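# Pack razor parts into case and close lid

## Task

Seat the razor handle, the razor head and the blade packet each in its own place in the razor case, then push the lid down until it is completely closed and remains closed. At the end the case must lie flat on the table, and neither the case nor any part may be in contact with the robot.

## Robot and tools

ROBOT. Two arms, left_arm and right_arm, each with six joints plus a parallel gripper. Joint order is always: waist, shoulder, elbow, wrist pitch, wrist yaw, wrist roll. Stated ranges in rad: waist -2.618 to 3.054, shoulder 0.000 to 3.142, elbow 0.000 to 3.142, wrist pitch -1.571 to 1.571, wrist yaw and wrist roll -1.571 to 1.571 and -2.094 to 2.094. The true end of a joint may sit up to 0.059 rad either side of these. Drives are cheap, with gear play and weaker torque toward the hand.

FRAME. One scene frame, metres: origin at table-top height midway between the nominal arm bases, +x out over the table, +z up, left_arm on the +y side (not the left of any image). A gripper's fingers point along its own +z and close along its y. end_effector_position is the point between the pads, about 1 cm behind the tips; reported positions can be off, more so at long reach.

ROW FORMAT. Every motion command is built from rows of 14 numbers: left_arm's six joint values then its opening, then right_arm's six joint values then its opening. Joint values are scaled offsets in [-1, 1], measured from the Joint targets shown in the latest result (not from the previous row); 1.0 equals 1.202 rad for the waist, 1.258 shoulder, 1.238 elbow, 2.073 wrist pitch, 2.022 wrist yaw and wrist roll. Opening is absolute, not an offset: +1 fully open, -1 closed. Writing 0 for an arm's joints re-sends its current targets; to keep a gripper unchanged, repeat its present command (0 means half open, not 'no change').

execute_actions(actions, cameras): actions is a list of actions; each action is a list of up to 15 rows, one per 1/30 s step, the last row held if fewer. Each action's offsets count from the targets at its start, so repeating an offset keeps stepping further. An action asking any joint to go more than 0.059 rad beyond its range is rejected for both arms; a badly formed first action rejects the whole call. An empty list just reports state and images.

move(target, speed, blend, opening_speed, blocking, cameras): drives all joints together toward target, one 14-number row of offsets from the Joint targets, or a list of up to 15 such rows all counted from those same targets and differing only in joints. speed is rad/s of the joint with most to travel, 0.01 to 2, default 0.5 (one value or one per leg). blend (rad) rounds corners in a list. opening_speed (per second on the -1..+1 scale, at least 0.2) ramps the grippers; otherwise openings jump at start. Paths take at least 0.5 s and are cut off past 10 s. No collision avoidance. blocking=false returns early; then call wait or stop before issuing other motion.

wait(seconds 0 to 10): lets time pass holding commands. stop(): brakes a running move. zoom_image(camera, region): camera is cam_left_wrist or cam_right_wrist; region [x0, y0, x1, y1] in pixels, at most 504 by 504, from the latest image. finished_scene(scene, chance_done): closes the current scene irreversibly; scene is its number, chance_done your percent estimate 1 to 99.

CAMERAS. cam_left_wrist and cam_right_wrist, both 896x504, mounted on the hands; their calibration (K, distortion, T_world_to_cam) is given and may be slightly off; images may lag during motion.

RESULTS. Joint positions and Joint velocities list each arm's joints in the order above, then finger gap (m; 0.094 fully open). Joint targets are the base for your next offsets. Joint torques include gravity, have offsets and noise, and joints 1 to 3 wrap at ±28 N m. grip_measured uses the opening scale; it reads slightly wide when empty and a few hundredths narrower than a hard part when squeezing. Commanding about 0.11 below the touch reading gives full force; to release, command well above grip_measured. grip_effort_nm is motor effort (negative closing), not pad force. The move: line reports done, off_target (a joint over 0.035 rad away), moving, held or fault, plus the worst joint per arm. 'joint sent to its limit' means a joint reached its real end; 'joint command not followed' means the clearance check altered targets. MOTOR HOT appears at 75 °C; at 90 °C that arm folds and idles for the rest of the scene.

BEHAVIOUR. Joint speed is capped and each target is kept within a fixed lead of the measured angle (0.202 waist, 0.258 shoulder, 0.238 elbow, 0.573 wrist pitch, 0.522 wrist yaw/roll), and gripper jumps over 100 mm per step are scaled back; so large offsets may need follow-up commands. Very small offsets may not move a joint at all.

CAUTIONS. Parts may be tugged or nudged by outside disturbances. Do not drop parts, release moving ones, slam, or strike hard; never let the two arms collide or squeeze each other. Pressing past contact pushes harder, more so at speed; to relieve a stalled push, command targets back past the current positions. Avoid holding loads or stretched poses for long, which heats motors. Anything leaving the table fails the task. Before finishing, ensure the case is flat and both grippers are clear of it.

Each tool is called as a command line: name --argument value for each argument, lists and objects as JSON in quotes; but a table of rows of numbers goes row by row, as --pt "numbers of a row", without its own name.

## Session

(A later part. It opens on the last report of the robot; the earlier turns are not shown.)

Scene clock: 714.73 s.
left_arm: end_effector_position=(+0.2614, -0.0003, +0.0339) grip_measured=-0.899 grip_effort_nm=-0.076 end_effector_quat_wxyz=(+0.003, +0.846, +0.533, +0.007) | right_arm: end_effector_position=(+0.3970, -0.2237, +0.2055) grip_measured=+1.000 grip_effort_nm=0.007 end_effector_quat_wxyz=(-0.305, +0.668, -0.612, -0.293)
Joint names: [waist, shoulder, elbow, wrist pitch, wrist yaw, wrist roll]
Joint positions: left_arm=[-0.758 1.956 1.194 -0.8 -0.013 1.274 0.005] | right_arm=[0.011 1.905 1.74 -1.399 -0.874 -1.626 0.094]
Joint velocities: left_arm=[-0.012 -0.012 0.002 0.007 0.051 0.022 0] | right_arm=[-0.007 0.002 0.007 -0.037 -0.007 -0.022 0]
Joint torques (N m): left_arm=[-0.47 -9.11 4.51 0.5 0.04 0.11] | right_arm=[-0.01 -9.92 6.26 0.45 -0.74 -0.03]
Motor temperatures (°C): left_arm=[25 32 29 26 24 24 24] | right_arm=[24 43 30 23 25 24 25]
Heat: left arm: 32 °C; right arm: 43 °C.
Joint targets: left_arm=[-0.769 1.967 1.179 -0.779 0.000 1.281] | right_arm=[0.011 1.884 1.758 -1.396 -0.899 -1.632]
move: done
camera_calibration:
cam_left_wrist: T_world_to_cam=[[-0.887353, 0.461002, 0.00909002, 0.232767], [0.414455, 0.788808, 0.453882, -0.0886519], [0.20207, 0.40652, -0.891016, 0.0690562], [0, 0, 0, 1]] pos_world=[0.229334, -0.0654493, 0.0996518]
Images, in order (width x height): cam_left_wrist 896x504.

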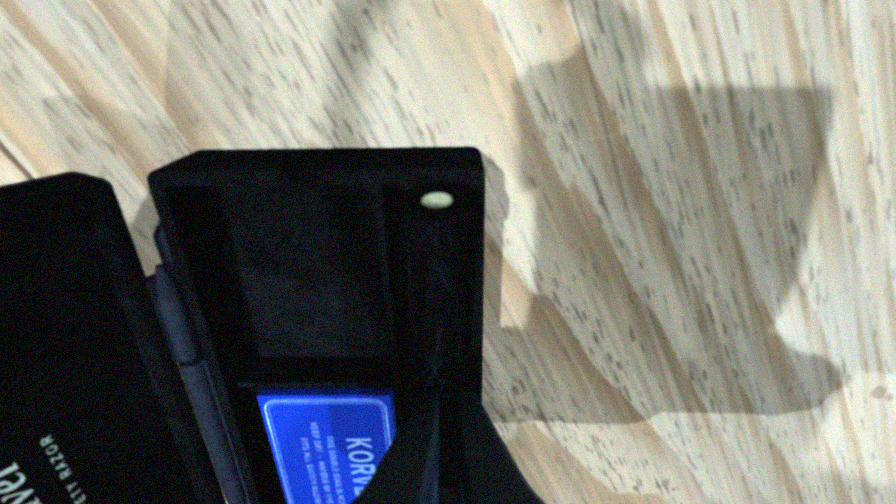

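move --pt "0 -0.04 0.08 -0.05 0 0 -0.4 0 0 0 0 0 0 1" --pt "-0.094 0.029 0.15 -0.056 0 -0.043 -0.4 0 0 0 0 0 0 1" --speed 0.25 --cameras '["cam_left_wrist"]'

zoom_image --camera "cam_left_wrist" --region '[350, 220, 600, 504]'

Scene clock: 738.13 s.
left_arm: end_effector_position=(+0.2459, -0.0515, +0.0524) grip_measured=-0.401 grip_effort_nm=0.061 end_effector_quat_wxyz=(+0.015, +0.863, +0.505, +0.009) | right_arm: end_effector_position=(+0.3970, -0.2237, +0.2055) grip_measured=+1.000 grip_effort_nm=0.002 end_effector_quat_wxyz=(-0.305, +0.668, -0.612, -0.293)
Joint names: [waist, shoulder, elbow, wrist pitch, wrist yaw, wrist roll]
Joint positions: left_arm=[-0.889 1.991 1.327 -0.873 -0.013 1.208 0.028] | right_arm=[0.011 1.905 1.74 -1.399 -0.874 -1.626 0.094]
Joint velocities: left_arm=[0.002 0.027 -0.002 -0.037 0.022 0.022 -0.001] | right_arm=[-0.012 -0.007 -0.002 0.007 -0.007 0.066 0]
Joint torques (N m): left_arm=[0.18 -9.77 9.14 0.12 0.04 -0.08] | right_arm=[0.03 -9.91 6.27 0.46 -0.73 -0.03]
Motor temperatures (°C): left_arm=[25 32 29 26 24 24 24] | right_arm=[24 43 30 23 25 24 25]
Heat: left arm: 32 °C; right arm: 43 °C.
Joint targets: left_arm=[-0.882 2.003 1.365 -0.895 0.000 1.194] | right_arm=[0.011 1.884 1.758 -1.396 -0.899 -1.632]
move: off_target (left_arm); left_arm: the elbow is farthest, 0.037 rad from its target
camera_calibration:
cam_left_wrist: T_world_to_cam=[[-0.854984, 0.518444, -0.0147799, 0.238736], [0.45841, 0.768696, 0.446056, -0.0617322], [0.242616, 0.374596, -0.894883, 0.0980531], [0, 0, 0, 1]] pos_world=[0.208625, -0.113048, 0.118811]
Images, in order (width x height): cam_left_wrist 896x504.

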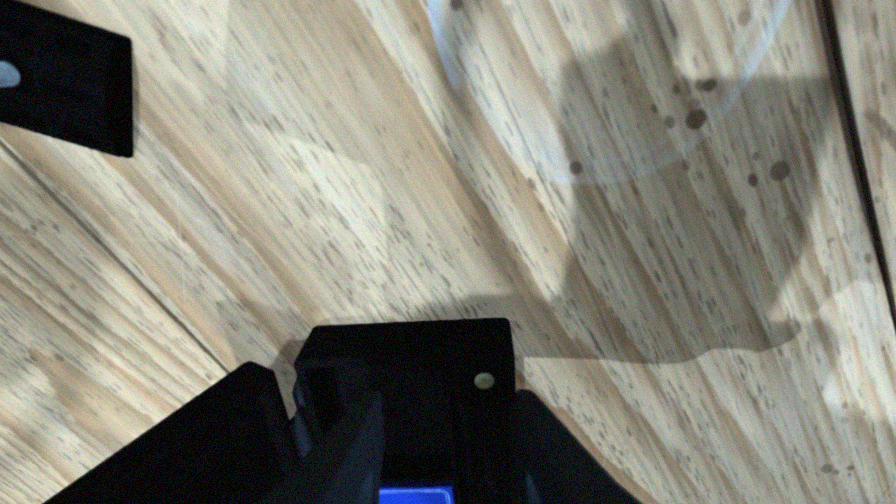

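Scaled by 1.775 from the camera's 896x504 image, which has a finer 1280x720 frame.

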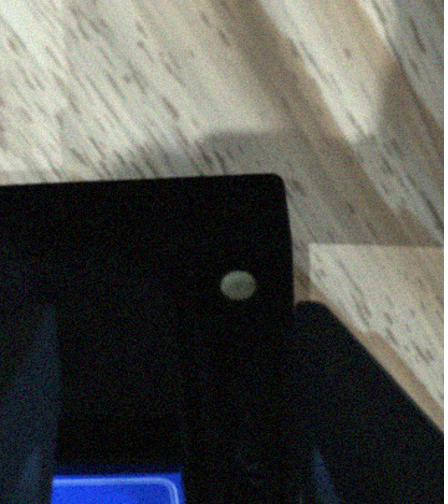

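move --target '[0.024,0.015,-0.094,0.048,0,0,-0.4,0,0,0,0,0,0,1]' --speed 0.15 --cameras '["cam_left_wrist"]'

zoom_image --camera "cam_left_wrist" --region '[350, 220, 600, 504]'

Scene clock: 769.90 s.
left_arm: end_effector_position=(+0.2449, -0.0367, +0.0316) grip_measured=-0.401 grip_effort_nm=0.061 end_effector_quat_wxyz=(+0.002, +0.856, +0.516, +0.007) | right_arm: end_effector_position=(+0.3970, -0.2237, +0.2055) grip_measured=+1.000 grip_effort_nm=0.002 end_effector_quat_wxyz=(-0.305, +0.668, -0.612, -0.293)
Joint names: [waist, shoulder, elbow, wrist pitch, wrist yaw, wrist roll]
Joint positions: left_arm=[-0.865 2.01 1.263 -0.818 -0.013 1.207 0.028] | right_arm=[0.011 1.905 1.74 -1.399 -0.874 -1.626 0.094]
Joint velocities: left_arm=[-0.007 -0.012 0.002 -0.037 -0.022 0.007 0] | right_arm=[0.012 0.017 -0.002 -0.051 0.051 -0.037 0]
Joint torques (N m): left_arm=[0.28 -9.62 4.56 0.5 0.03 -0.03] | right_arm=[0.02 -9.92 6.26 0.47 -0.74 -0.02]
Motor temperatures (°C): left_arm=[25 31 31 26 24 24 24] | right_arm=[24 43 30 23 25 24 25]
Heat: left arm: 31 °C; right arm: 43 °C.
Joint targets: left_arm=[-0.853 2.022 1.248 -0.795 0.000 1.194] | right_arm=[0.011 1.884 1.758 -1.396 -0.899 -1.632]
move: done
camera_calibration:
cam_left_wrist: T_world_to_cam=[[-0.868243, 0.49601, 0.0113355, 0.231473], [0.446429, 0.771078, 0.454026, -0.0605585], [0.216461, 0.399265, -0.890916, 0.0813226], [0, 0, 0, 1]] pos_world=[0.210406, -0.100587, 0.097323]
Images, in order (width x height): cam_left_wrist 896x504.

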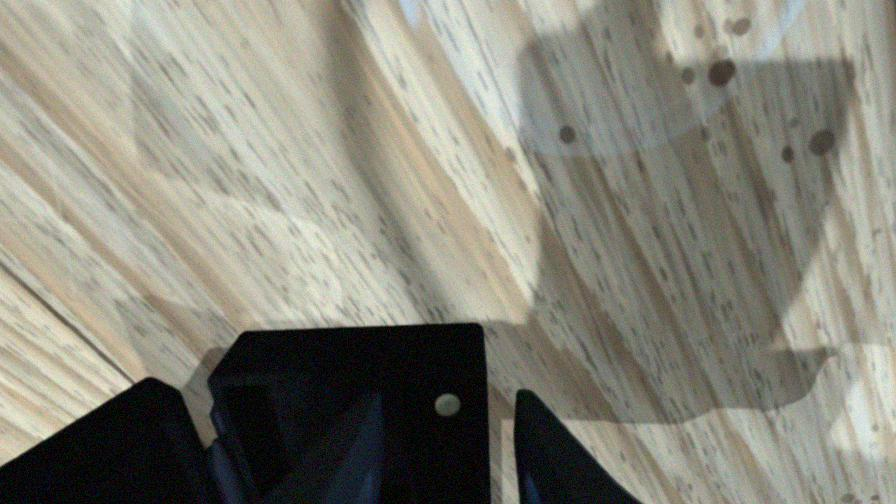

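Scaled by 1.775 from the camera's 896x504 image, which has a finer 1280x720 frame.

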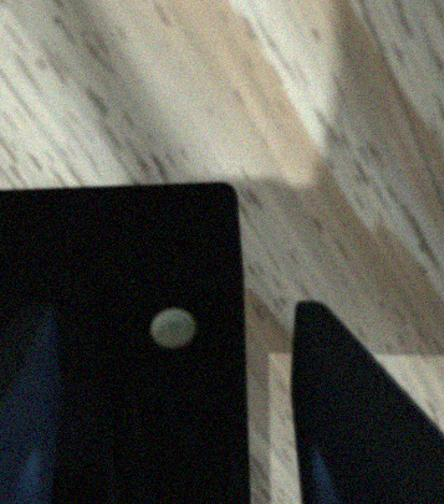

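move --target '[0,0,0,0,0,0,-0.85,0,0,0,0,0,0,1]' --opening_speed 0.4 --cameras '["cam_left_wrist"]'

zoom_image --camera "cam_left_wrist" --region '[350, 220, 600, 504]'

Scene clock: 776.57 s.
left_arm: end_effector_position=(+0.2451, -0.0370, +0.0316) grip_measured=-0.816 grip_effort_nm=-0.979 end_effector_quat_wxyz=(+0.002, +0.856, +0.516, +0.007) | right_arm: end_effector_position=(+0.3970, -0.2237, +0.2055) grip_measured=+1.000 grip_effort_nm=0.007 end_effector_quat_wxyz=(-0.305, +0.668, -0.612, -0.293)
Joint names: [waist, shoulder, elbow, wrist pitch, wrist yaw, wrist roll]
Joint positions: left_arm=[-0.865 2.01 1.263 -0.817 -0.013 1.207 0.009] | right_arm=[0.011 1.905 1.74 -1.399 -0.874 -1.626 0.094]
Joint velocities: left_arm=[0.007 0.002 0.007 -0.037 -0.022 0.051 -0.001] | right_arm=[0.012 -0.012 -0.007 0.022 -0.051 0.007 0]
Joint torques (N m): left_arm=[0.35 -9.66 4.53 0.51 0.05 -0.06] | right_arm=[0.01 -9.92 6.27 0.46 -0.74 -0.02]
Motor temperatures (°C): left_arm=[25 32 30 26 24 24 24] | right_arm=[24 43 30 23 25 24 25]
Heat: left arm: 32 °C; right arm: 43 °C.
Joint targets: left_arm=[-0.853 2.022 1.248 -0.795 0.000 1.194] | right_arm=[0.011 1.884 1.758 -1.396 -0.899 -1.632]
move: done
camera_calibration:
cam_left_wrist: T_world_to_cam=[[-0.868254, 0.496022, 0.00988454, 0.231882], [0.445969, 0.771601, 0.45359, -0.0603053], [0.217364, 0.398239, -0.891156, 0.0811327], [0, 0, 0, 1]] pos_world=[0.210592, -0.100797, 0.0973637]
Images, in order (width x height): cam_left_wrist 896x504.

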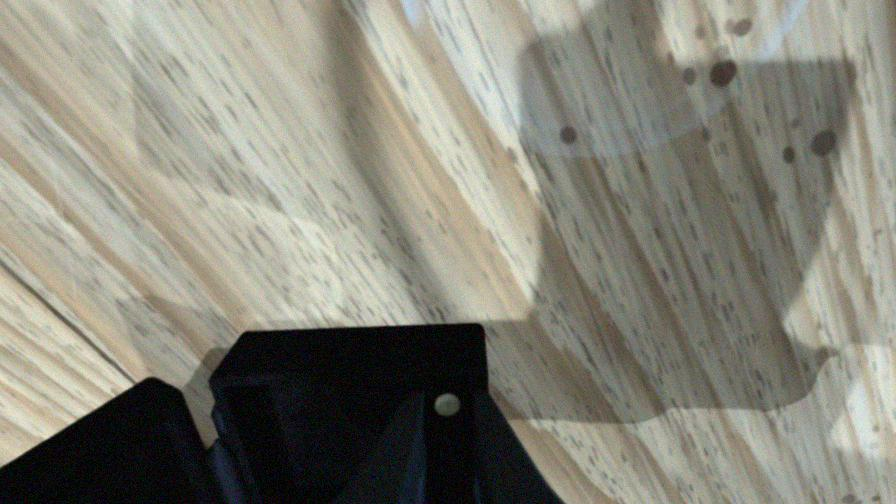

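Scaled by 1.775 from the camera's 896x504 image, which has a finer 1280x720 frame.

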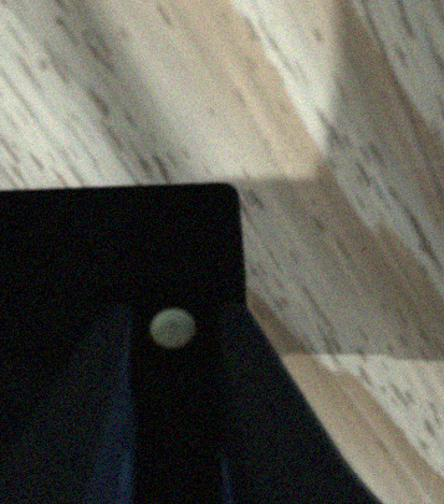

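move --target '[0.013,-0.045,0.01,-0.008,0,0,-0.85,0,0,0,0,0,0,1]' --speed 0.15 --cameras '["cam_left_wrist"]'

zoom_image --camera "cam_left_wrist" --region '[350, 220, 600, 504]'

Scene clock: 803.33 s.
left_arm: end_effector_position=(+0.2498, -0.0341, +0.0341) grip_measured=-0.820 grip_effort_nm=-1.033 end_effector_quat_wxyz=(+0.006, +0.852, +0.523, +0.008) | right_arm: end_effector_position=(+0.3970, -0.2237, +0.2055) grip_measured=+1.000 grip_effort_nm=0.002 end_effector_quat_wxyz=(-0.305, +0.668, -0.612, -0.293)
Joint names: [waist, shoulder, elbow, wrist pitch, wrist yaw, wrist roll]
Joint positions: left_arm=[-0.85 2.002 1.263 -0.817 -0.013 1.207 0.008] | right_arm=[0.011 1.905 1.74 -1.399 -0.874 -1.626 0.094]
Joint velocities: left_arm=[0.022 0.002 0.007 -0.051 -0.081 -0.022 0.001] | right_arm=[0.007 -0.012 0.007 0.022 -0.037 -0.007 0]
Joint torques (N m): left_arm=[0.46 -13.6 5.56 0.3 0.05 -0.05] | right_arm=[0.08 -9.91 6.28 0.46 -0.73 -0.02]
Motor temperatures (°C): left_arm=[25 33 29 26 24 24 25] | right_arm=[24 43 30 23 25 24 25]
Heat: left arm: 33 °C; right arm: 43 °C.
Joint targets: left_arm=[-0.838 1.966 1.261 -0.812 0.000 1.194] | right_arm=[0.011 1.884 1.758 -1.396 -0.899 -1.632]
move: off_target (left_arm); left_arm: the shoulder is farthest, 0.037 rad from its target
camera_calibration:
cam_left_wrist: T_world_to_cam=[[-0.875792, 0.482681, 0.00262962, 0.236162], [0.431749, 0.780921, 0.451391, -0.0618682], [0.215824, 0.39646, -0.892322, 0.0816036], [0, 0, 0, 1]] pos_world=[0.215928, -0.0980293, 0.100122]
Images, in order (width x height): cam_left_wrist 896x504.

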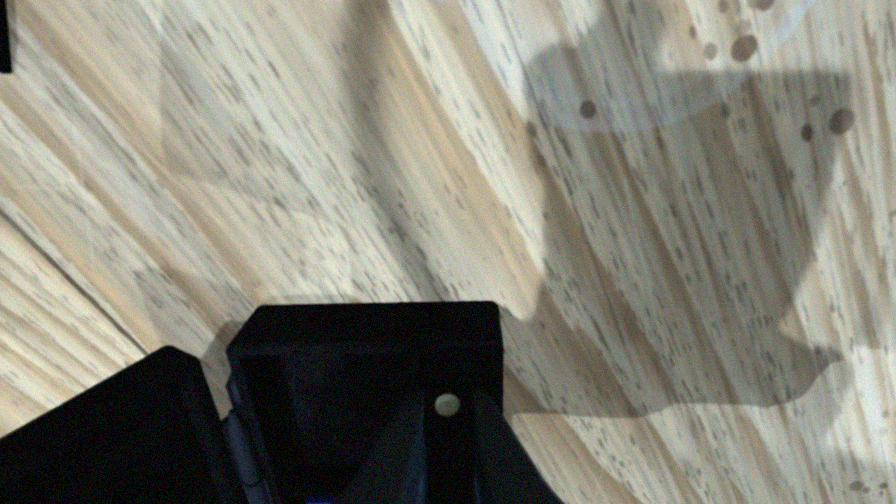

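Scaled by 1.775 from the camera's 896x504 image, which has a finer 1280x720 frame.

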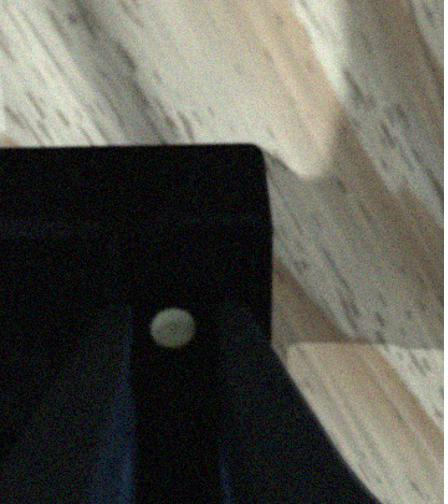

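move --target '[0,0.033,-0.021,0.016,0,0,-0.85,0,0,0,0,0,0,1]' --speed 0.1 --cameras '["cam_left_wrist"]'

zoom_image --camera "cam_left_wrist" --region '[350, 220, 600, 504]'

Scene clock: 819.50 s.
left_arm: end_effector_position=(+0.2493, -0.0336, +0.0314) grip_measured=-0.820 grip_effort_nm=-1.038 end_effector_quat_wxyz=(+0.008, +0.852, +0.523, +0.008) | right_arm: end_effector_position=(+0.3970, -0.2237, +0.2055) grip_measured=+1.000 grip_effort_nm=0.002 end_effector_quat_wxyz=(-0.305, +0.668, -0.612, -0.293)
Joint names: [waist, shoulder, elbow, wrist pitch, wrist yaw, wrist roll]
Joint positions: left_arm=[-0.85 2.002 1.251 -0.801 -0.013 1.207 0.008] | right_arm=[0.011 1.905 1.74 -1.399 -0.874 -1.626 0.094]
Joint velocities: left_arm=[0.002 -0.002 -0.002 0.037 -0.066 -0.066 0] | right_arm=[-0.002 0.007 0.002 -0.051 0.007 0.007 0]
Joint torques (N m): left_arm=[0.31 -10.1 4.51 0.56 0.03 -0.05] | right_arm=[0.02 -9.91 6.3 0.47 -0.73 -0.03]
Motor temperatures (°C): left_arm=[25 33 29 26 24 24 25] | right_arm=[24 43 30 23 25 24 25]
Heat: left arm: 33 °C; right arm: 43 °C.
Joint targets: left_arm=[-0.838 2.007 1.235 -0.779 0.000 1.194] | right_arm=[0.011 1.884 1.758 -1.396 -0.899 -1.632]
move: done
camera_calibration:
cam_left_wrist: T_world_to_cam=[[-0.875795, 0.482684, -0.000272418, 0.235565], [0.43082, 0.781946, 0.450505, -0.0605689], [0.217664, 0.394432, -0.892774, 0.0785753], [0, 0, 0, 1]] pos_world=[0.215298, -0.0973346, 0.0975007]
Images, in order (width x height): cam_left_wrist 896x504.

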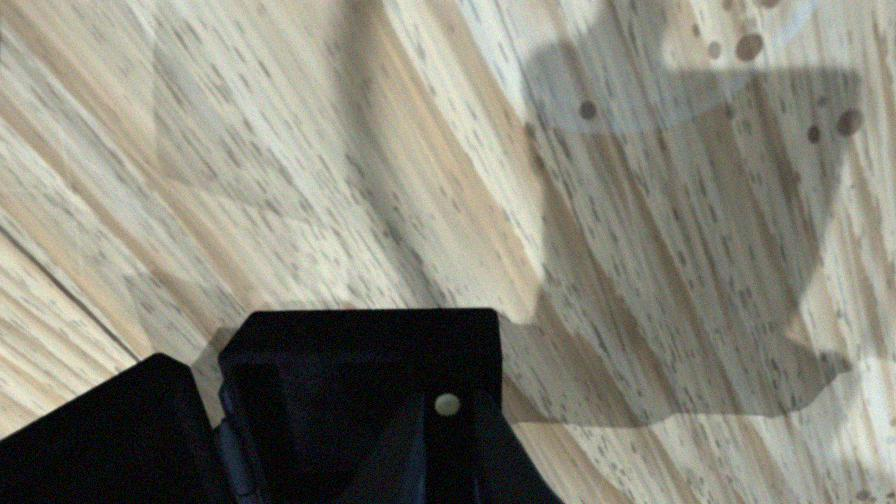

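Scaled by 1.775 from the camera's 896x504 image, which has a finer 1280x720 frame.

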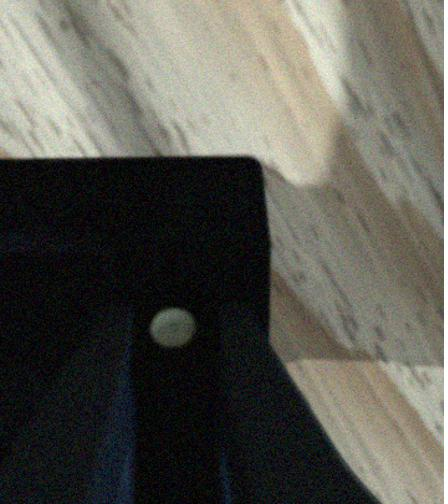

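move --target '[0,0.003,-0.015,0.008,0,0,-0.85,0,0,0,0,0,0,1]' --speed 0.1 --cameras '[]'

move --target '[0,0,0,0,0,0,-0.55,0,0,0,0,0,0,1]' --opening_speed 0.3 --cameras '["cam_left_wrist"]'

zoom_image --camera "cam_left_wrist" --region '[350, 220, 600, 504]'

Scene clock: 831.13 s.
left_arm: end_effector_position=(+0.2493, -0.0335, +0.0281) grip_measured=-0.820 grip_effort_nm=-1.033 end_effector_quat_wxyz=(+0.011, +0.852, +0.523, +0.009) | right_arm: end_effector_position=(+0.3970, -0.2237, +0.2055) grip_measured=+1.000 grip_effort_nm=-0.002 end_effector_quat_wxyz=(-0.305, +0.668, -0.612, -0.293)
Joint names: [waist, shoulder, elbow, wrist pitch, wrist yaw, wrist roll]
Joint positions: left_arm=[-0.85 2.002 1.235 -0.778 -0.013 1.207 0.008] | right_arm=[0.011 1.905 1.74 -1.399 -0.874 -1.626 0.094]
Joint velocities: left_arm=[0.002 0.002 -0.022 0.051 -0.022 0.022 0] | right_arm=[-0.012 0.012 0.017 -0.007 -0.051 -0.051 0]
Joint torques (N m): left_arm=[0.44 -9.72 4.21 0.49 0 -0.08] | right_arm=[0.05 -9.92 6.26 0.46 -0.74 -0.04]
Motor temperatures (°C): left_arm=[25 32 29 26 24 24 25] | right_arm=[24 43 30 23 25 24 25]
Heat: left arm: 32 °C; right arm: 43 °C.
Joint targets: left_arm=[-0.838 2.011 1.216 -0.762 0.000 1.194] | right_arm=[0.011 1.884 1.758 -1.396 -0.899 -1.632]
move: done
No camera images: "cameras" was empty.

Scene clock: 832.33 s.
left_arm: end_effector_position=(+0.2501, -0.0336, +0.0278) grip_measured=-0.551 grip_effort_nm=0.066 end_effector_quat_wxyz=(+0.013, +0.852, +0.524, +0.009) | right_arm: end_effector_position=(+0.3970, -0.2237, +0.2055) grip_measured=+1.000 grip_effort_nm=0.002 end_effector_quat_wxyz=(-0.305, +0.668, -0.612, -0.293)
Joint names: [waist, shoulder, elbow, wrist pitch, wrist yaw, wrist roll]
Joint positions: left_arm=[-0.848 2.002 1.234 -0.774 -0.013 1.207 0.021] | right_arm=[0.011 1.905 1.74 -1.399 -0.874 -1.626 0.094]
Joint velocities: left_arm=[0.002 0.017 -0.012 -0.066 0.022 -0.051 0.001] | right_arm=[-0.022 -0.002 -0.012 -0.037 0.037 -0.007 0]
Joint torques (N m): left_arm=[0.44 -9.69 4.44 0.44 0.01 -0.06] | right_arm=[0.01 -9.92 6.28 0.46 -0.74 -0.03]
Motor temperatures (°C): left_arm=[25 32 29 26 24 24 25] | right_arm=[24 43 30 23 25 24 25]
Heat: left arm: 32 °C; right arm: 43 °C.
Joint targets: left_arm=[-0.838 2.011 1.216 -0.762 0.000 1.194] | right_arm=[0.011 1.884 1.758 -1.396 -0.899 -1.632]
move: done
camera_calibration:
cam_left_wrist: T_world_to_cam=[[-0.876495, 0.481297, -0.0104293, 0.236672], [0.426376, 0.786172, 0.447367, -0.057892], [0.223516, 0.387669, -0.894289, 0.0735304], [0, 0, 0, 1]] pos_world=[0.215691, -0.0969019, 0.0941248]
Images, in order (width x height): cam_left_wrist 896x504.

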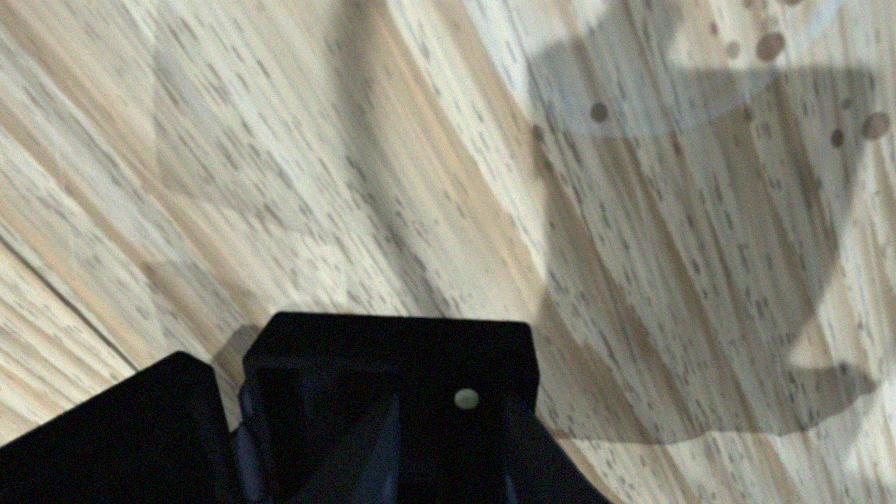

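Scaled by 1.775 from the camera's 896x504 image, which has a finer 1280x720 frame.

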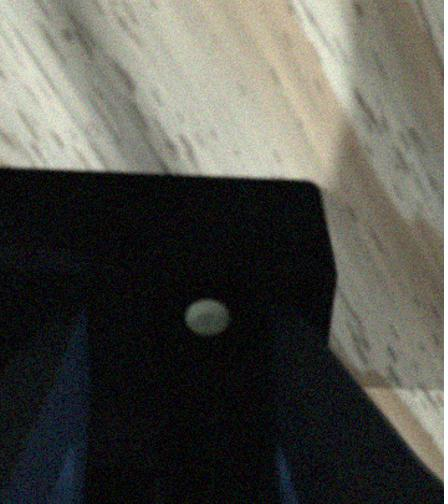

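move --target '[0,-0.036,0.072,-0.04,0,0,-0.55,0,0,0,0,0,0,1]' --speed 0.15 --cameras '[]'

move --target '[0.012,0,0,-0.01,0,0,-1,0,0,0,0,0,0,1]' --speed 0.15 --cameras '["cam_left_wrist"]'

zoom_image --camera "cam_left_wrist" --region '[350, 220, 600, 504]'

Scene clock: 844.23 s.
left_arm: end_effector_position=(+0.2502, -0.0337, +0.0355) grip_measured=-0.551 grip_effort_nm=0.066 end_effector_quat_wxyz=(+0.005, +0.852, +0.524, +0.007) | right_arm: end_effector_position=(+0.3970, -0.2237, +0.2055) grip_measured=+1.000 grip_effort_nm=0.002 end_effector_quat_wxyz=(-0.305, +0.668, -0.612, -0.293)
Joint names: [waist, shoulder, elbow, wrist pitch, wrist yaw, wrist roll]
Joint positions: left_arm=[-0.848 2.002 1.269 -0.826 -0.013 1.207 0.021] | right_arm=[0.011 1.905 1.74 -1.399 -0.874 -1.626 0.094]
Joint velocities: left_arm=[0.017 -0.027 -0.002 -0.037 0.037 -0.022 0] | right_arm=[0.007 -0.017 -0.017 -0.022 0.037 -0.007 0]
Joint torques (N m): left_arm=[0.47 -13.59 8.94 0.07 0.06 -0.06] | right_arm=[-0.01 -9.94 6.28 0.46 -0.74 -0.03]
Motor temperatures (°C): left_arm=[25 32 29 26 24 24 25] | right_arm=[24 43 30 23 25 24 25]
Heat: left arm: 32 °C; right arm: 43 °C.
Joint targets: left_arm=[-0.838 1.966 1.305 -0.845 0.000 1.194] | right_arm=[0.011 1.884 1.758 -1.396 -0.899 -1.632]
move: off_target (left_arm); left_arm: the shoulder is farthest, 0.036 rad from its target
No camera images: "cameras" was empty.

Scene clock: 845.03 s.
left_arm: end_effector_position=(+0.2530, -0.0292, +0.0416) grip_measured=-0.993 grip_effort_nm=-0.364 end_effector_quat_wxyz=(+0.004, +0.848, +0.530, +0.008) | right_arm: end_effector_position=(+0.3970, -0.2237, +0.2055) grip_measured=+1.000 grip_effort_nm=0.002 end_effector_quat_wxyz=(-0.305, +0.668, -0.612, -0.293)
Joint names: [waist, shoulder, elbow, wrist pitch, wrist yaw, wrist roll]
Joint positions: left_arm=[-0.834 1.987 1.274 -0.846 -0.014 1.207 0] | right_arm=[0.011 1.905 1.74 -1.399 -0.874 -1.626 0.094]
Joint velocities: left_arm=[-0.012 -0.007 -0.012 0.007 -0.007 0.022 0] | right_arm=[-0.002 -0.007 -0.007 -0.066 0.007 -0.066 0]
Joint torques (N m): left_arm=[0.36 -12.23 8.34 0.04 0.02 -0.03] | right_arm=[0.02 -9.91 6.27 0.47 -0.73 -0.03]
Motor temperatures (°C): left_arm=[25 32 29 26 24 24 25] | right_arm=[24 43 30 23 25 24 25]
Heat: left arm: 32 °C; right arm: 43 °C.
Joint targets: left_arm=[-0.823 1.966 1.305 -0.866 0.000 1.194] | right_arm=[0.011 1.884 1.758 -1.396 -0.899 -1.632]
move: done
camera_calibration:
cam_left_wrist: T_world_to_cam=[[-0.883099, 0.469159, 0.00503401, 0.237948], [0.420145, 0.785973, 0.453569, -0.0674909], [0.208839, 0.402661, -0.891207, 0.0875252], [0, 0, 0, 1]] pos_world=[0.220209, -0.0938326, 0.107417]
Images, in order (width x height): cam_left_wrist 896x504.

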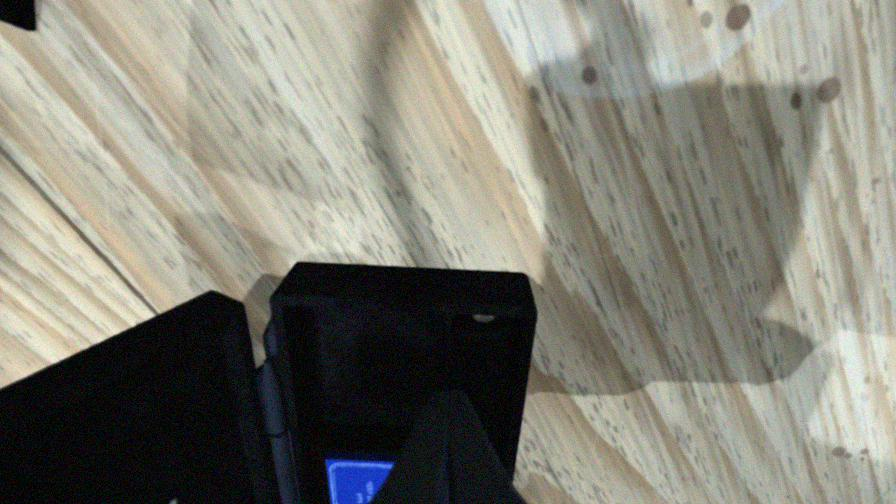

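Scaled by 1.775 from the camera's 896x504 image, which has a finer 1280x720 frame.

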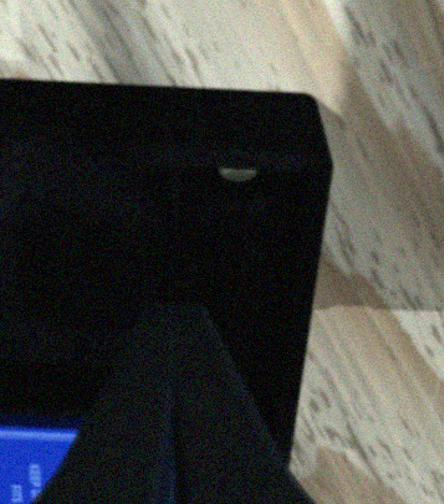

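move --target '[0,0.028,-0.066,0.031,0,0,-1,0,0,0,0,0,0,1]' --speed 0.15 --cameras '["cam_left_wrist"]'

zoom_image --camera "cam_left_wrist" --region '[350, 220, 600, 504]'

Scene clock: 856.67 s.
left_arm: end_effector_position=(+0.2480, -0.0237, +0.0332) grip_measured=-0.993 grip_effort_nm=-0.359 end_effector_quat_wxyz=(-0.002, +0.848, +0.529, +0.007) | right_arm: end_effector_position=(+0.3970, -0.2237, +0.2055) grip_measured=+1.000 grip_effort_nm=0.002 end_effector_quat_wxyz=(-0.305, +0.668, -0.612, -0.293)
Joint names: [waist, shoulder, elbow, wrist pitch, wrist yaw, wrist roll]
Joint positions: left_arm=[-0.834 1.988 1.238 -0.823 -0.014 1.207 0] | right_arm=[0.011 1.905 1.74 -1.399 -0.874 -1.626 0.094]
Joint velocities: left_arm=[-0.022 -0.022 -0.012 -0.051 -0.022 0.037 0] | right_arm=[0.007 0.007 0.007 0.066 -0.022 0.022 0]
Joint torques (N m): left_arm=[0.4 -9.54 4.44 0.44 0.03 -0.06] | right_arm=[0.03 -9.91 6.28 0.45 -0.73 -0.03]
Motor temperatures (°C): left_arm=[25 32 30 26 24 24 25] | right_arm=[24 43 30 23 25 24 25]
Heat: left arm: 32 °C; right arm: 43 °C.
Joint targets: left_arm=[-0.823 2.001 1.223 -0.801 0.000 1.194] | right_arm=[0.011 1.884 1.758 -1.396 -0.899 -1.632]
move: done
camera_calibration:
cam_left_wrist: T_world_to_cam=[[-0.88299, 0.469043, 0.018092, 0.230486], [0.424441, 0.78138, 0.457487, -0.0671371], [0.200444, 0.411636, -0.889032, 0.0811653], [0, 0, 0, 1]] pos_world=[0.215744, -0.0890589, 0.098703]
Images, in order (width x height): cam_left_wrist 896x504.

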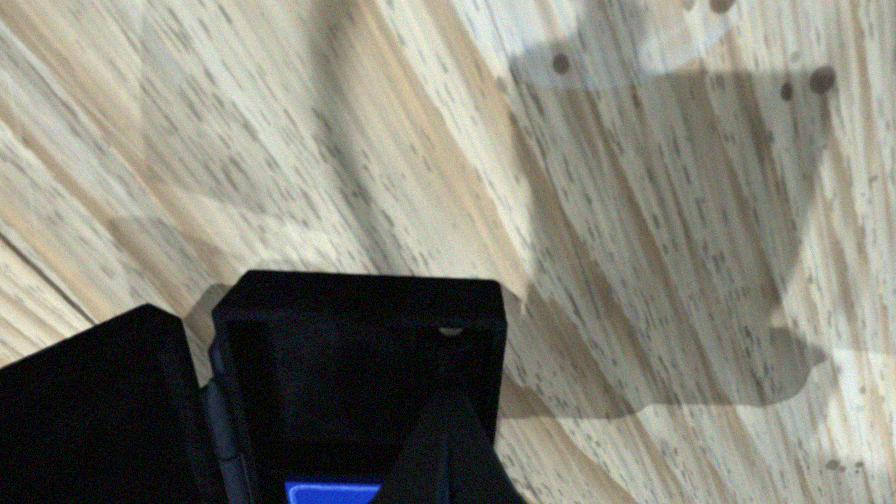

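Scaled by 1.775 from the camera's 896x504 image, which has a finer 1280x720 frame.

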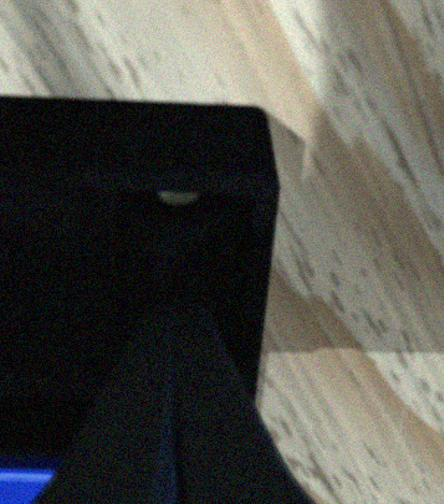

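move --target '[0,0.014,-0.02,0.018,0,0,-1,0,0,0,0,0,0,1]' --speed 0.1 --cameras '["cam_left_wrist"]'

zoom_image --camera "cam_left_wrist" --region '[350, 220, 600, 504]'

Scene clock: 864.03 s.
left_arm: end_effector_position=(+0.2481, -0.0238, +0.0290) grip_measured=-0.993 grip_effort_nm=-0.359 end_effector_quat_wxyz=(+0.000, +0.848, +0.529, +0.007) | right_arm: end_effector_position=(+0.3970, -0.2237, +0.2055) grip_measured=+1.000 grip_effort_nm=0.002 end_effector_quat_wxyz=(-0.305, +0.668, -0.612, -0.293)
Joint names: [waist, shoulder, elbow, wrist pitch, wrist yaw, wrist roll]
Joint positions: left_arm=[-0.834 1.993 1.226 -0.801 -0.014 1.207 0] | right_arm=[0.011 1.905 1.74 -1.399 -0.874 -1.626 0.094]
Joint velocities: left_arm=[-0.002 -0.002 0.002 -0.007 0.066 -0.007 0] | right_arm=[-0.022 -0.017 -0.007 0.007 0.022 -0.007 0]
Joint torques (N m): left_arm=[0.32 -8.34 3.51 0.66 0.02 -0.04] | right_arm=[0.01 -9.92 6.26 0.47 -0.73 -0.03]
Motor temperatures (°C): left_arm=[25 32 29 26 24 24 25] | right_arm=[24 43 30 23 25 24 25]
Heat: left arm: 32 °C; right arm: 43 °C.
Joint targets: left_arm=[-0.823 2.018 1.199 -0.764 0.000 1.194] | right_arm=[0.011 1.884 1.758 -1.396 -0.899 -1.632]
move: off_target (left_arm); left_arm: the wrist pitch is farthest, 0.038 rad from its target
camera_calibration:
cam_left_wrist: T_world_to_cam=[[-0.88304, 0.469096, 0.0137396, 0.23084], [0.423005, 0.782915, 0.456191, -0.0647475], [0.20324, 0.408647, -0.889776, 0.0767181], [0, 0, 0, 1]] pos_world=[0.215637, -0.0889448, 0.0946275]
Images, in order (width x height): cam_left_wrist 896x504.

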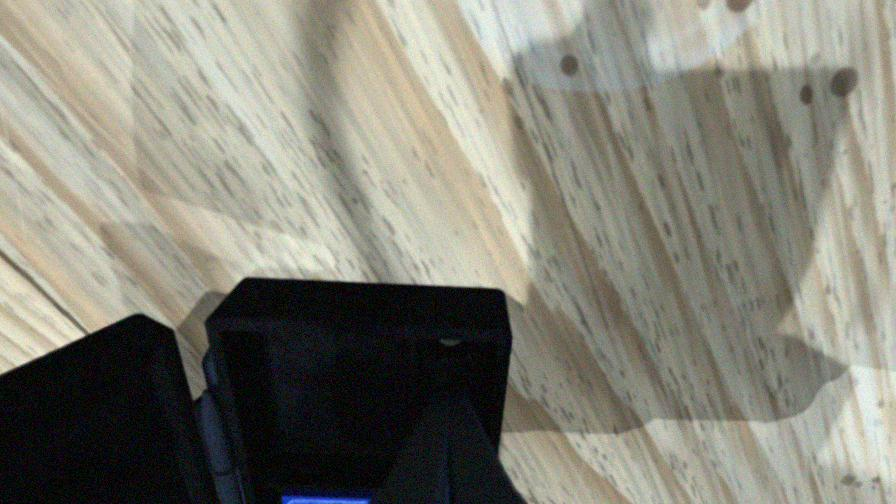

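Scaled by 1.775 from the camera's 896x504 image, which has a finer 1280x720 frame.

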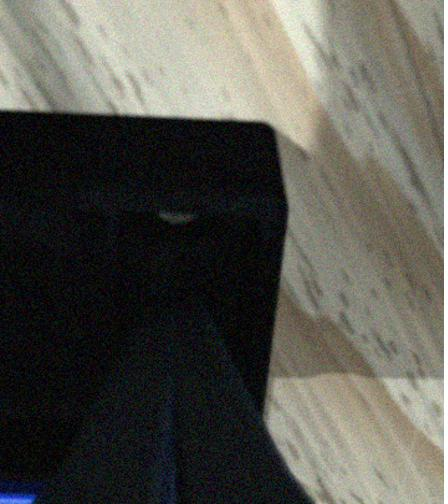

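move --target '[0,0.05,-0.0,0.022,0,0,-1,0,0,0,0,0,0,1]' --speed 0.1 --cameras '["cam_left_wrist"]'

zoom_image --camera "cam_left_wrist" --region '[350, 220, 600, 504]'

Scene clock: 871.67 s.
left_arm: end_effector_position=(+0.2479, -0.0237, +0.0275) grip_measured=-0.993 grip_effort_nm=-0.354 end_effector_quat_wxyz=(-0.002, +0.848, +0.529, +0.007) | right_arm: end_effector_position=(+0.3970, -0.2237, +0.2055) grip_measured=+1.000 grip_effort_nm=0.002 end_effector_quat_wxyz=(-0.305, +0.668, -0.612, -0.293)
Joint names: [waist, shoulder, elbow, wrist pitch, wrist yaw, wrist roll]
Joint positions: left_arm=[-0.834 1.997 1.226 -0.8 -0.014 1.207 0] | right_arm=[0.011 1.905 1.74 -1.399 -0.874 -1.626 0.094]
Joint velocities: left_arm=[-0.007 -0.012 -0.002 -0.037 0.022 0.007 0.001] | right_arm=[-0.012 -0.022 -0.007 0.081 0.007 -0.007 0]
Joint torques (N m): left_arm=[0.4 -3.88 3.49 1.17 0.05 -0.08] | right_arm=[0.01 -9.95 6.24 0.46 -0.73 -0.02]
Motor temperatures (°C): left_arm=[25 32 29 26 24 24 25] | right_arm=[24 43 30 23 25 24 25]
Heat: left arm: 32 °C; right arm: 43 °C.
Joint targets: left_arm=[-0.823 2.081 1.199 -0.718 0.000 1.194] | right_arm=[0.011 1.884 1.758 -1.396 -0.899 -1.632]
move: off_target (left_arm); left_arm: the shoulder is farthest, 0.083 rad from its target
camera_calibration:
cam_left_wrist: T_world_to_cam=[[-0.883008, 0.469062, 0.0166412, 0.230544], [0.423962, 0.781892, 0.457056, -0.0644156], [0.201376, 0.41064, -0.889282, 0.0758383], [0, 0, 0, 1]] pos_world=[0.21561, -0.0889155, 0.0930466]
Images, in order (width x height): cam_left_wrist 896x504.

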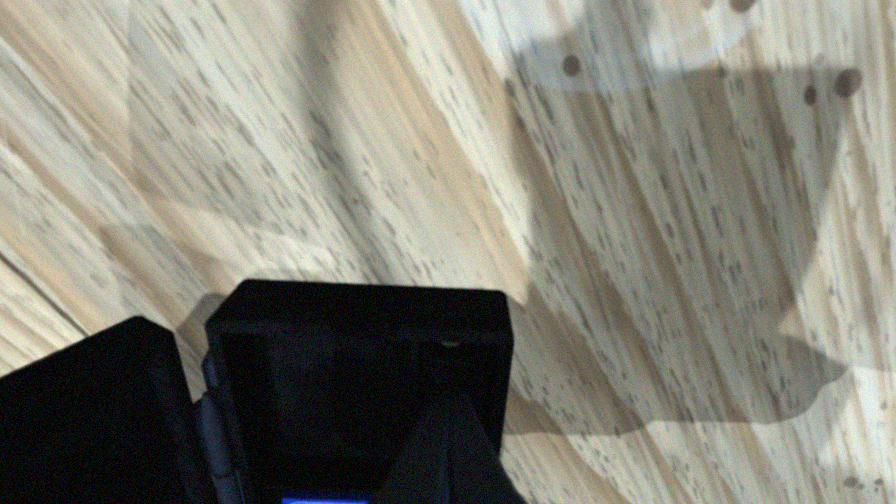

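Scaled by 1.775 from the camera's 896x504 image, which has a finer 1280x720 frame.

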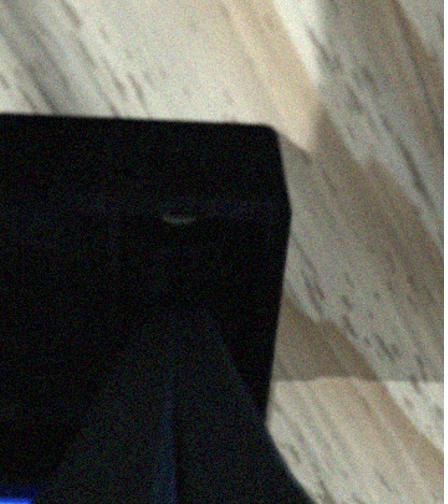

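move --pt "0 -0.12 0.073 -0.069 0 0 -1 0 0 0 0 0 0 1" --pt "0.126 -0.152 0.05 -0.08 0 0.08 -1 0 0 0 0 0 0 1" --speed 0.3 --blend 0.02 --cameras '["cam_left_wrist"]'

zoom_image --camera "cam_left_wrist" --region '[350, 50, 600, 450]'

Scene clock: 885.17 s.
left_arm: end_effector_position=(+0.2874, +0.0201, +0.0559) grip_measured=-0.994 grip_effort_nm=-0.359 end_effector_quat_wxyz=(+0.012, +0.842, +0.540, +0.012) | right_arm: end_effector_position=(+0.3970, -0.2237, +0.2055) grip_measured=+1.000 grip_effort_nm=0.007 end_effector_quat_wxyz=(-0.305, +0.668, -0.612, -0.293)
Joint names: [waist, shoulder, elbow, wrist pitch, wrist yaw, wrist roll]
Joint positions: left_arm=[-0.664 1.924 1.246 -0.863 -0.014 1.353 0] | right_arm=[0.011 1.905 1.74 -1.399 -0.874 -1.626 0.094]
Joint velocities: left_arm=[-0.007 0.007 0.002 0.051 -0.037 -0.022 0] | right_arm=[0.017 0.002 0.007 -0.022 -0.022 -0.066 0]
Joint torques (N m): left_arm=[-0.23 -12.74 7.16 0.08 0.03 0.1] | right_arm=[0.05 -9.95 6.24 0.45 -0.73 -0.04]
Motor temperatures (°C): left_arm=[25 31 29 26 24 24 24] | right_arm=[24 43 30 23 25 24 25]
Heat: left arm: 31 °C; right arm: 43 °C.
Joint targets: left_arm=[-0.672 1.890 1.261 -0.884 0.000 1.356] | right_arm=[0.011 1.884 1.758 -1.396 -0.899 -1.632]
move: done
camera_calibration:
cam_left_wrist: T_world_to_cam=[[-0.89432, 0.447281, -0.0114736, 0.249681], [0.394246, 0.799886, 0.452495, -0.11993], [0.21157, 0.400152, -0.891693, 0.0725523], [0, 0, 0, 1]] pos_world=[0.255227, -0.0447789, 0.121827]
Images, in order (width x height): cam_left_wrist 896x504.

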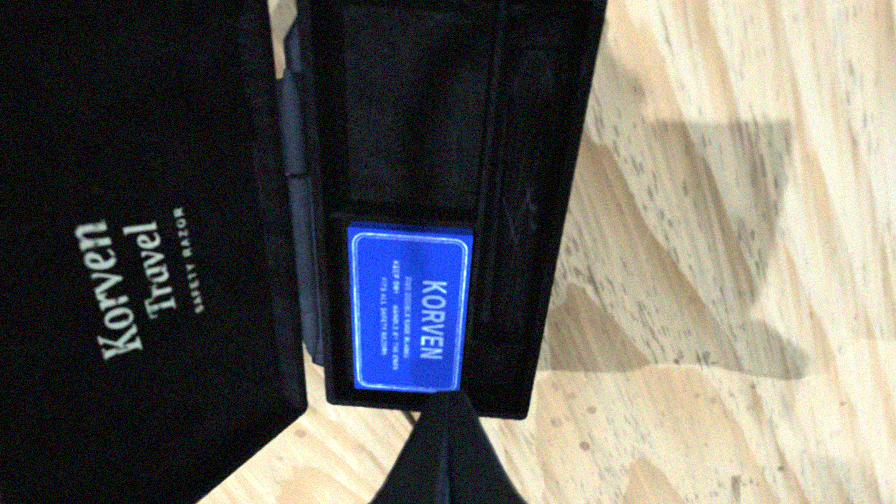

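Scaled by 1.260 from the camera's 896x504 image, which has a finer 1280x720 frame.

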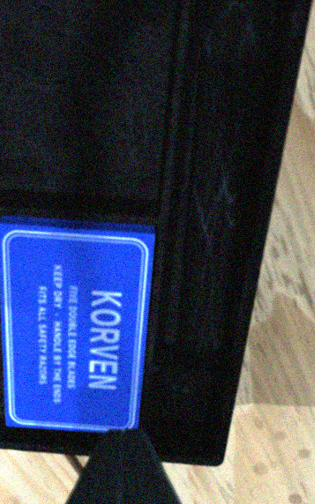

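move --target '[0,0.053,-0.099,0.062,0,0,-1,0,0,0,0,0,0,1]' --speed 0.15 --cameras '["cam_left_wrist"]'

zoom_image --camera "cam_left_wrist" --region '[350, 50, 600, 450]'

Scene clock: 896.53 s.
left_arm: end_effector_position=(+0.2758, +0.0289, +0.0289) grip_measured=-0.994 grip_effort_nm=-0.354 end_effector_quat_wxyz=(-0.001, +0.843, +0.539, +0.007) | right_arm: end_effector_position=(+0.3970, -0.2237, +0.2055) grip_measured=+1.000 grip_effort_nm=-0.002 end_effector_quat_wxyz=(-0.305, +0.668, -0.612, -0.293)
Joint names: [waist, shoulder, elbow, wrist pitch, wrist yaw, wrist roll]
Joint positions: left_arm=[-0.664 1.945 1.155 -0.777 -0.014 1.356 0] | right_arm=[0.011 1.905 1.74 -1.399 -0.874 -1.626 0.094]
Joint velocities: left_arm=[0.017 -0.002 0.002 -0.037 -0.051 -0.022 -0.001] | right_arm=[0.007 -0.012 0.002 -0.037 0.007 0.022 0]
Joint torques (N m): left_arm=[-0.21 -8.98 4.16 0.48 0.02 0.08] | right_arm=[0.02 -9.96 6.27 0.47 -0.74 -0.02]
Motor temperatures (°C): left_arm=[25 31 29 26 24 24 24] | right_arm=[24 43 30 23 25 24 25]
Heat: left arm: 31 °C; right arm: 43 °C.
Joint targets: left_arm=[-0.672 1.957 1.138 -0.756 0.000 1.356] | right_arm=[0.011 1.884 1.758 -1.396 -0.899 -1.632]
move: done
camera_calibration:
cam_left_wrist: T_world_to_cam=[[-0.892916, 0.45, 0.0142008, 0.233851], [0.406137, 0.791467, 0.456764, -0.113339], [0.194304, 0.413619, -0.889475, 0.051735], [0, 0, 0, 1]] pos_world=[0.244788, -0.0369276, 0.0944652]
Images, in order (width x height): cam_left_wrist 896x504.

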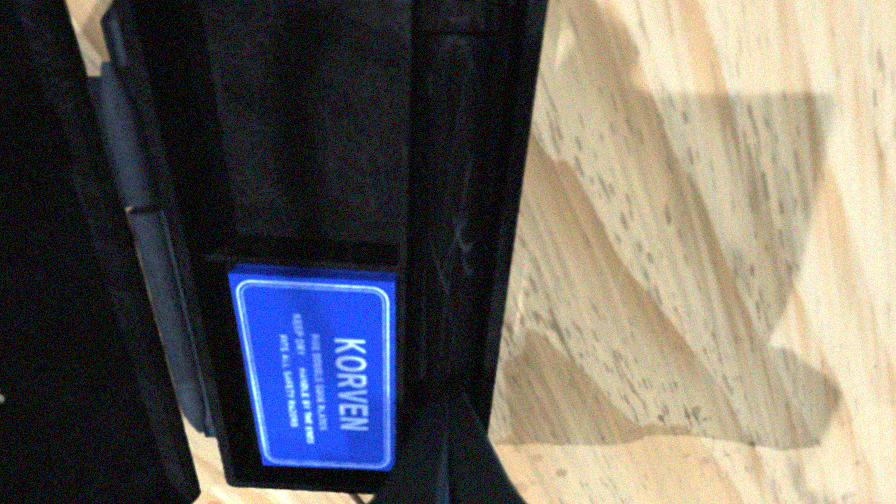

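Scaled by 1.260 from the camera's 896x504 image, which has a finer 1280x720 frame.

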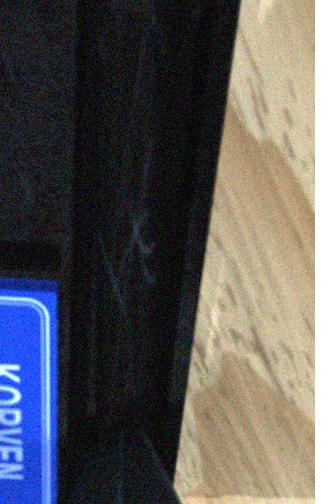

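move --target '[0,0.045,-0.012,0.025,0,0,-1,0,0,0,0,0,0,1]' --speed 0.1 --cameras '[]'

Scene clock: 901.40 s.
left_arm: end_effector_position=(+0.2828, +0.0242, +0.0257) grip_measured=-0.994 grip_effort_nm=-0.354 end_effector_quat_wxyz=(+0.013, +0.839, +0.544, +0.012) | right_arm: end_effector_position=(+0.3970, -0.2237, +0.2055) grip_measured=+1.000 grip_effort_nm=0.007 end_effector_quat_wxyz=(-0.305, +0.668, -0.612, -0.293)
Joint names: [waist, shoulder, elbow, wrist pitch, wrist yaw, wrist roll]
Joint positions: left_arm=[-0.662 1.956 1.155 -0.737 -0.014 1.345 0] | right_arm=[0.011 1.905 1.74 -1.399 -0.874 -1.626 0.094]
Joint velocities: left_arm=[-0.002 -0.012 0.002 0.066 0.007 -0.007 -0.001] | right_arm=[-0.017 -0.012 -0.007 0.022 0.066 0.066 0]
Joint torques (N m): left_arm=[-0.29 -5.53 3.11 0.71 0.03 0.1] | right_arm=[0.02 -9.92 6.27 0.46 -0.74 -0.02]
Motor temperatures (°C): left_arm=[25 31 29 26 24 24 24] | right_arm=[24 43 30 23 25 24 25]
Heat: left arm: 31 °C; right arm: 43 °C.
Joint targets: left_arm=[-0.672 2.013 1.123 -0.704 0.000 1.356] | right_arm=[0.011 1.884 1.758 -1.396 -0.899 -1.632]
move: off_target (left_arm); left_arm: the shoulder is farthest, 0.058 rad from its target
No camera images: "cameras" was empty.

move --pt "0 -0.15 0.08 -0.09 0 0 -1 0 0 0 0 0 0 1" --pt "0.1 -0.33 0.2 -0.14 0 0 -1 0 0 0 0 0 0 1" --speed 0.5 --blend 0.05 --cameras '["cam_left_wrist","cam_right_wrist"]'

zoom_image --camera "cam_left_wrist" --region '[250, 0, 600, 350]'

Scene clock: 909.67 s.
left_arm: end_effector_position=(+0.3266, +0.0452, +0.1853) grip_measured=-0.994 grip_effort_nm=-0.354 end_effector_quat_wxyz=(+0.153, +0.797, +0.580, +0.075) | right_arm: end_effector_position=(+0.3970, -0.2237, +0.2055) grip_measured=+1.000 grip_effort_nm=0.002 end_effector_quat_wxyz=(-0.305, +0.668, -0.612, -0.293)
Joint names: [waist, shoulder, elbow, wrist pitch, wrist yaw, wrist roll]
Joint positions: left_arm=[-0.544 1.611 1.34 -0.956 -0.014 1.357 0] | right_arm=[0.011 1.905 1.74 -1.399 -0.874 -1.626 0.094]
Joint velocities: left_arm=[0.027 -0.012 -0.002 -0.037 -0.081 -0.022 0] | right_arm=[0.002 -0.012 -0.002 -0.081 -0.051 0.007 0]
Joint torques (N m): left_arm=[-0.23 -8.87 9.52 0.58 0.05 0.08] | right_arm=[0.03 -9.94 6.26 0.46 -0.73 -0.03]
Motor temperatures (°C): left_arm=[25 31 29 26 24 24 24] | right_arm=[24 43 30 23 25 24 25]
Heat: left arm: 31 °C; right arm: 43 °C.
Joint targets: left_arm=[-0.552 1.598 1.371 -0.994 0.000 1.356] | right_arm=[0.011 1.884 1.758 -1.396 -0.899 -1.632]
move: off_target (left_arm); left_arm: the wrist pitch is farthest, 0.038 rad from its target
camera_calibration:
cam_left_wrist: T_world_to_cam=[[-0.895466, 0.315779, -0.313727, 0.337318], [0.186414, 0.90605, 0.379899, -0.137509], [0.404217, 0.281703, -0.870202, 0.108091], [0, 0, 0, 1]] pos_world=[0.283998, -0.0123778, 0.252126]
cam_right_wrist: T_world_to_cam=[[0.997103, 0.0666997, 0.0365522, -0.387277], [0.0759045, -0.903215, -0.422423, -0.105849], [0.00483906, 0.423973, -0.905662, 0.369996], [0, 0, 0, 1]] pos_world=[0.392399, -0.226642, 0.304534]

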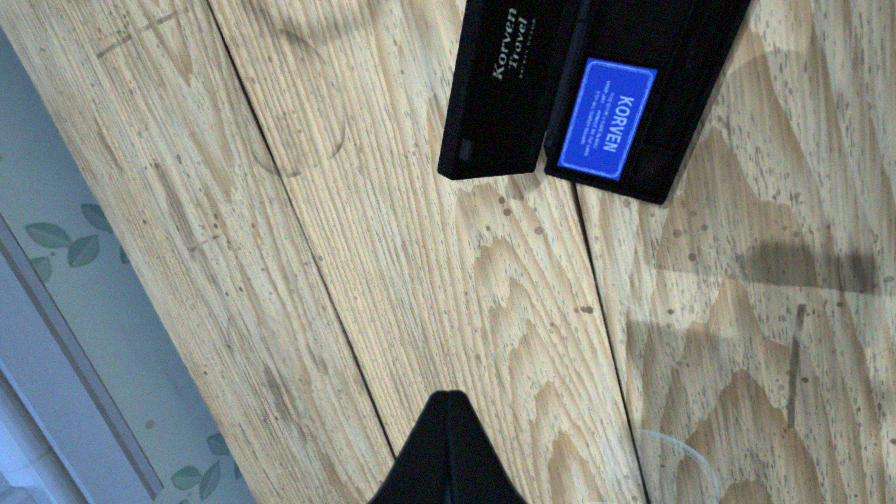

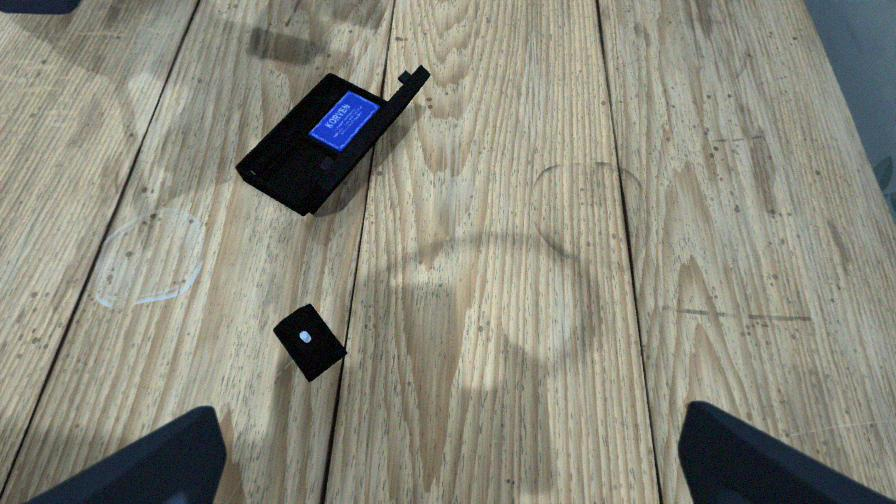

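Scaled by 1.440 from the camera's 896x504 image, which has a finer 1280x720 frame.

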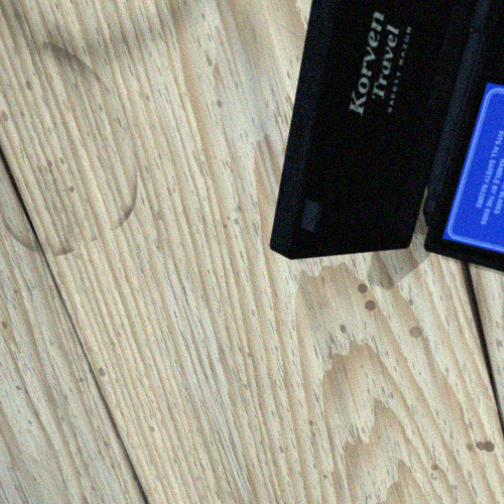

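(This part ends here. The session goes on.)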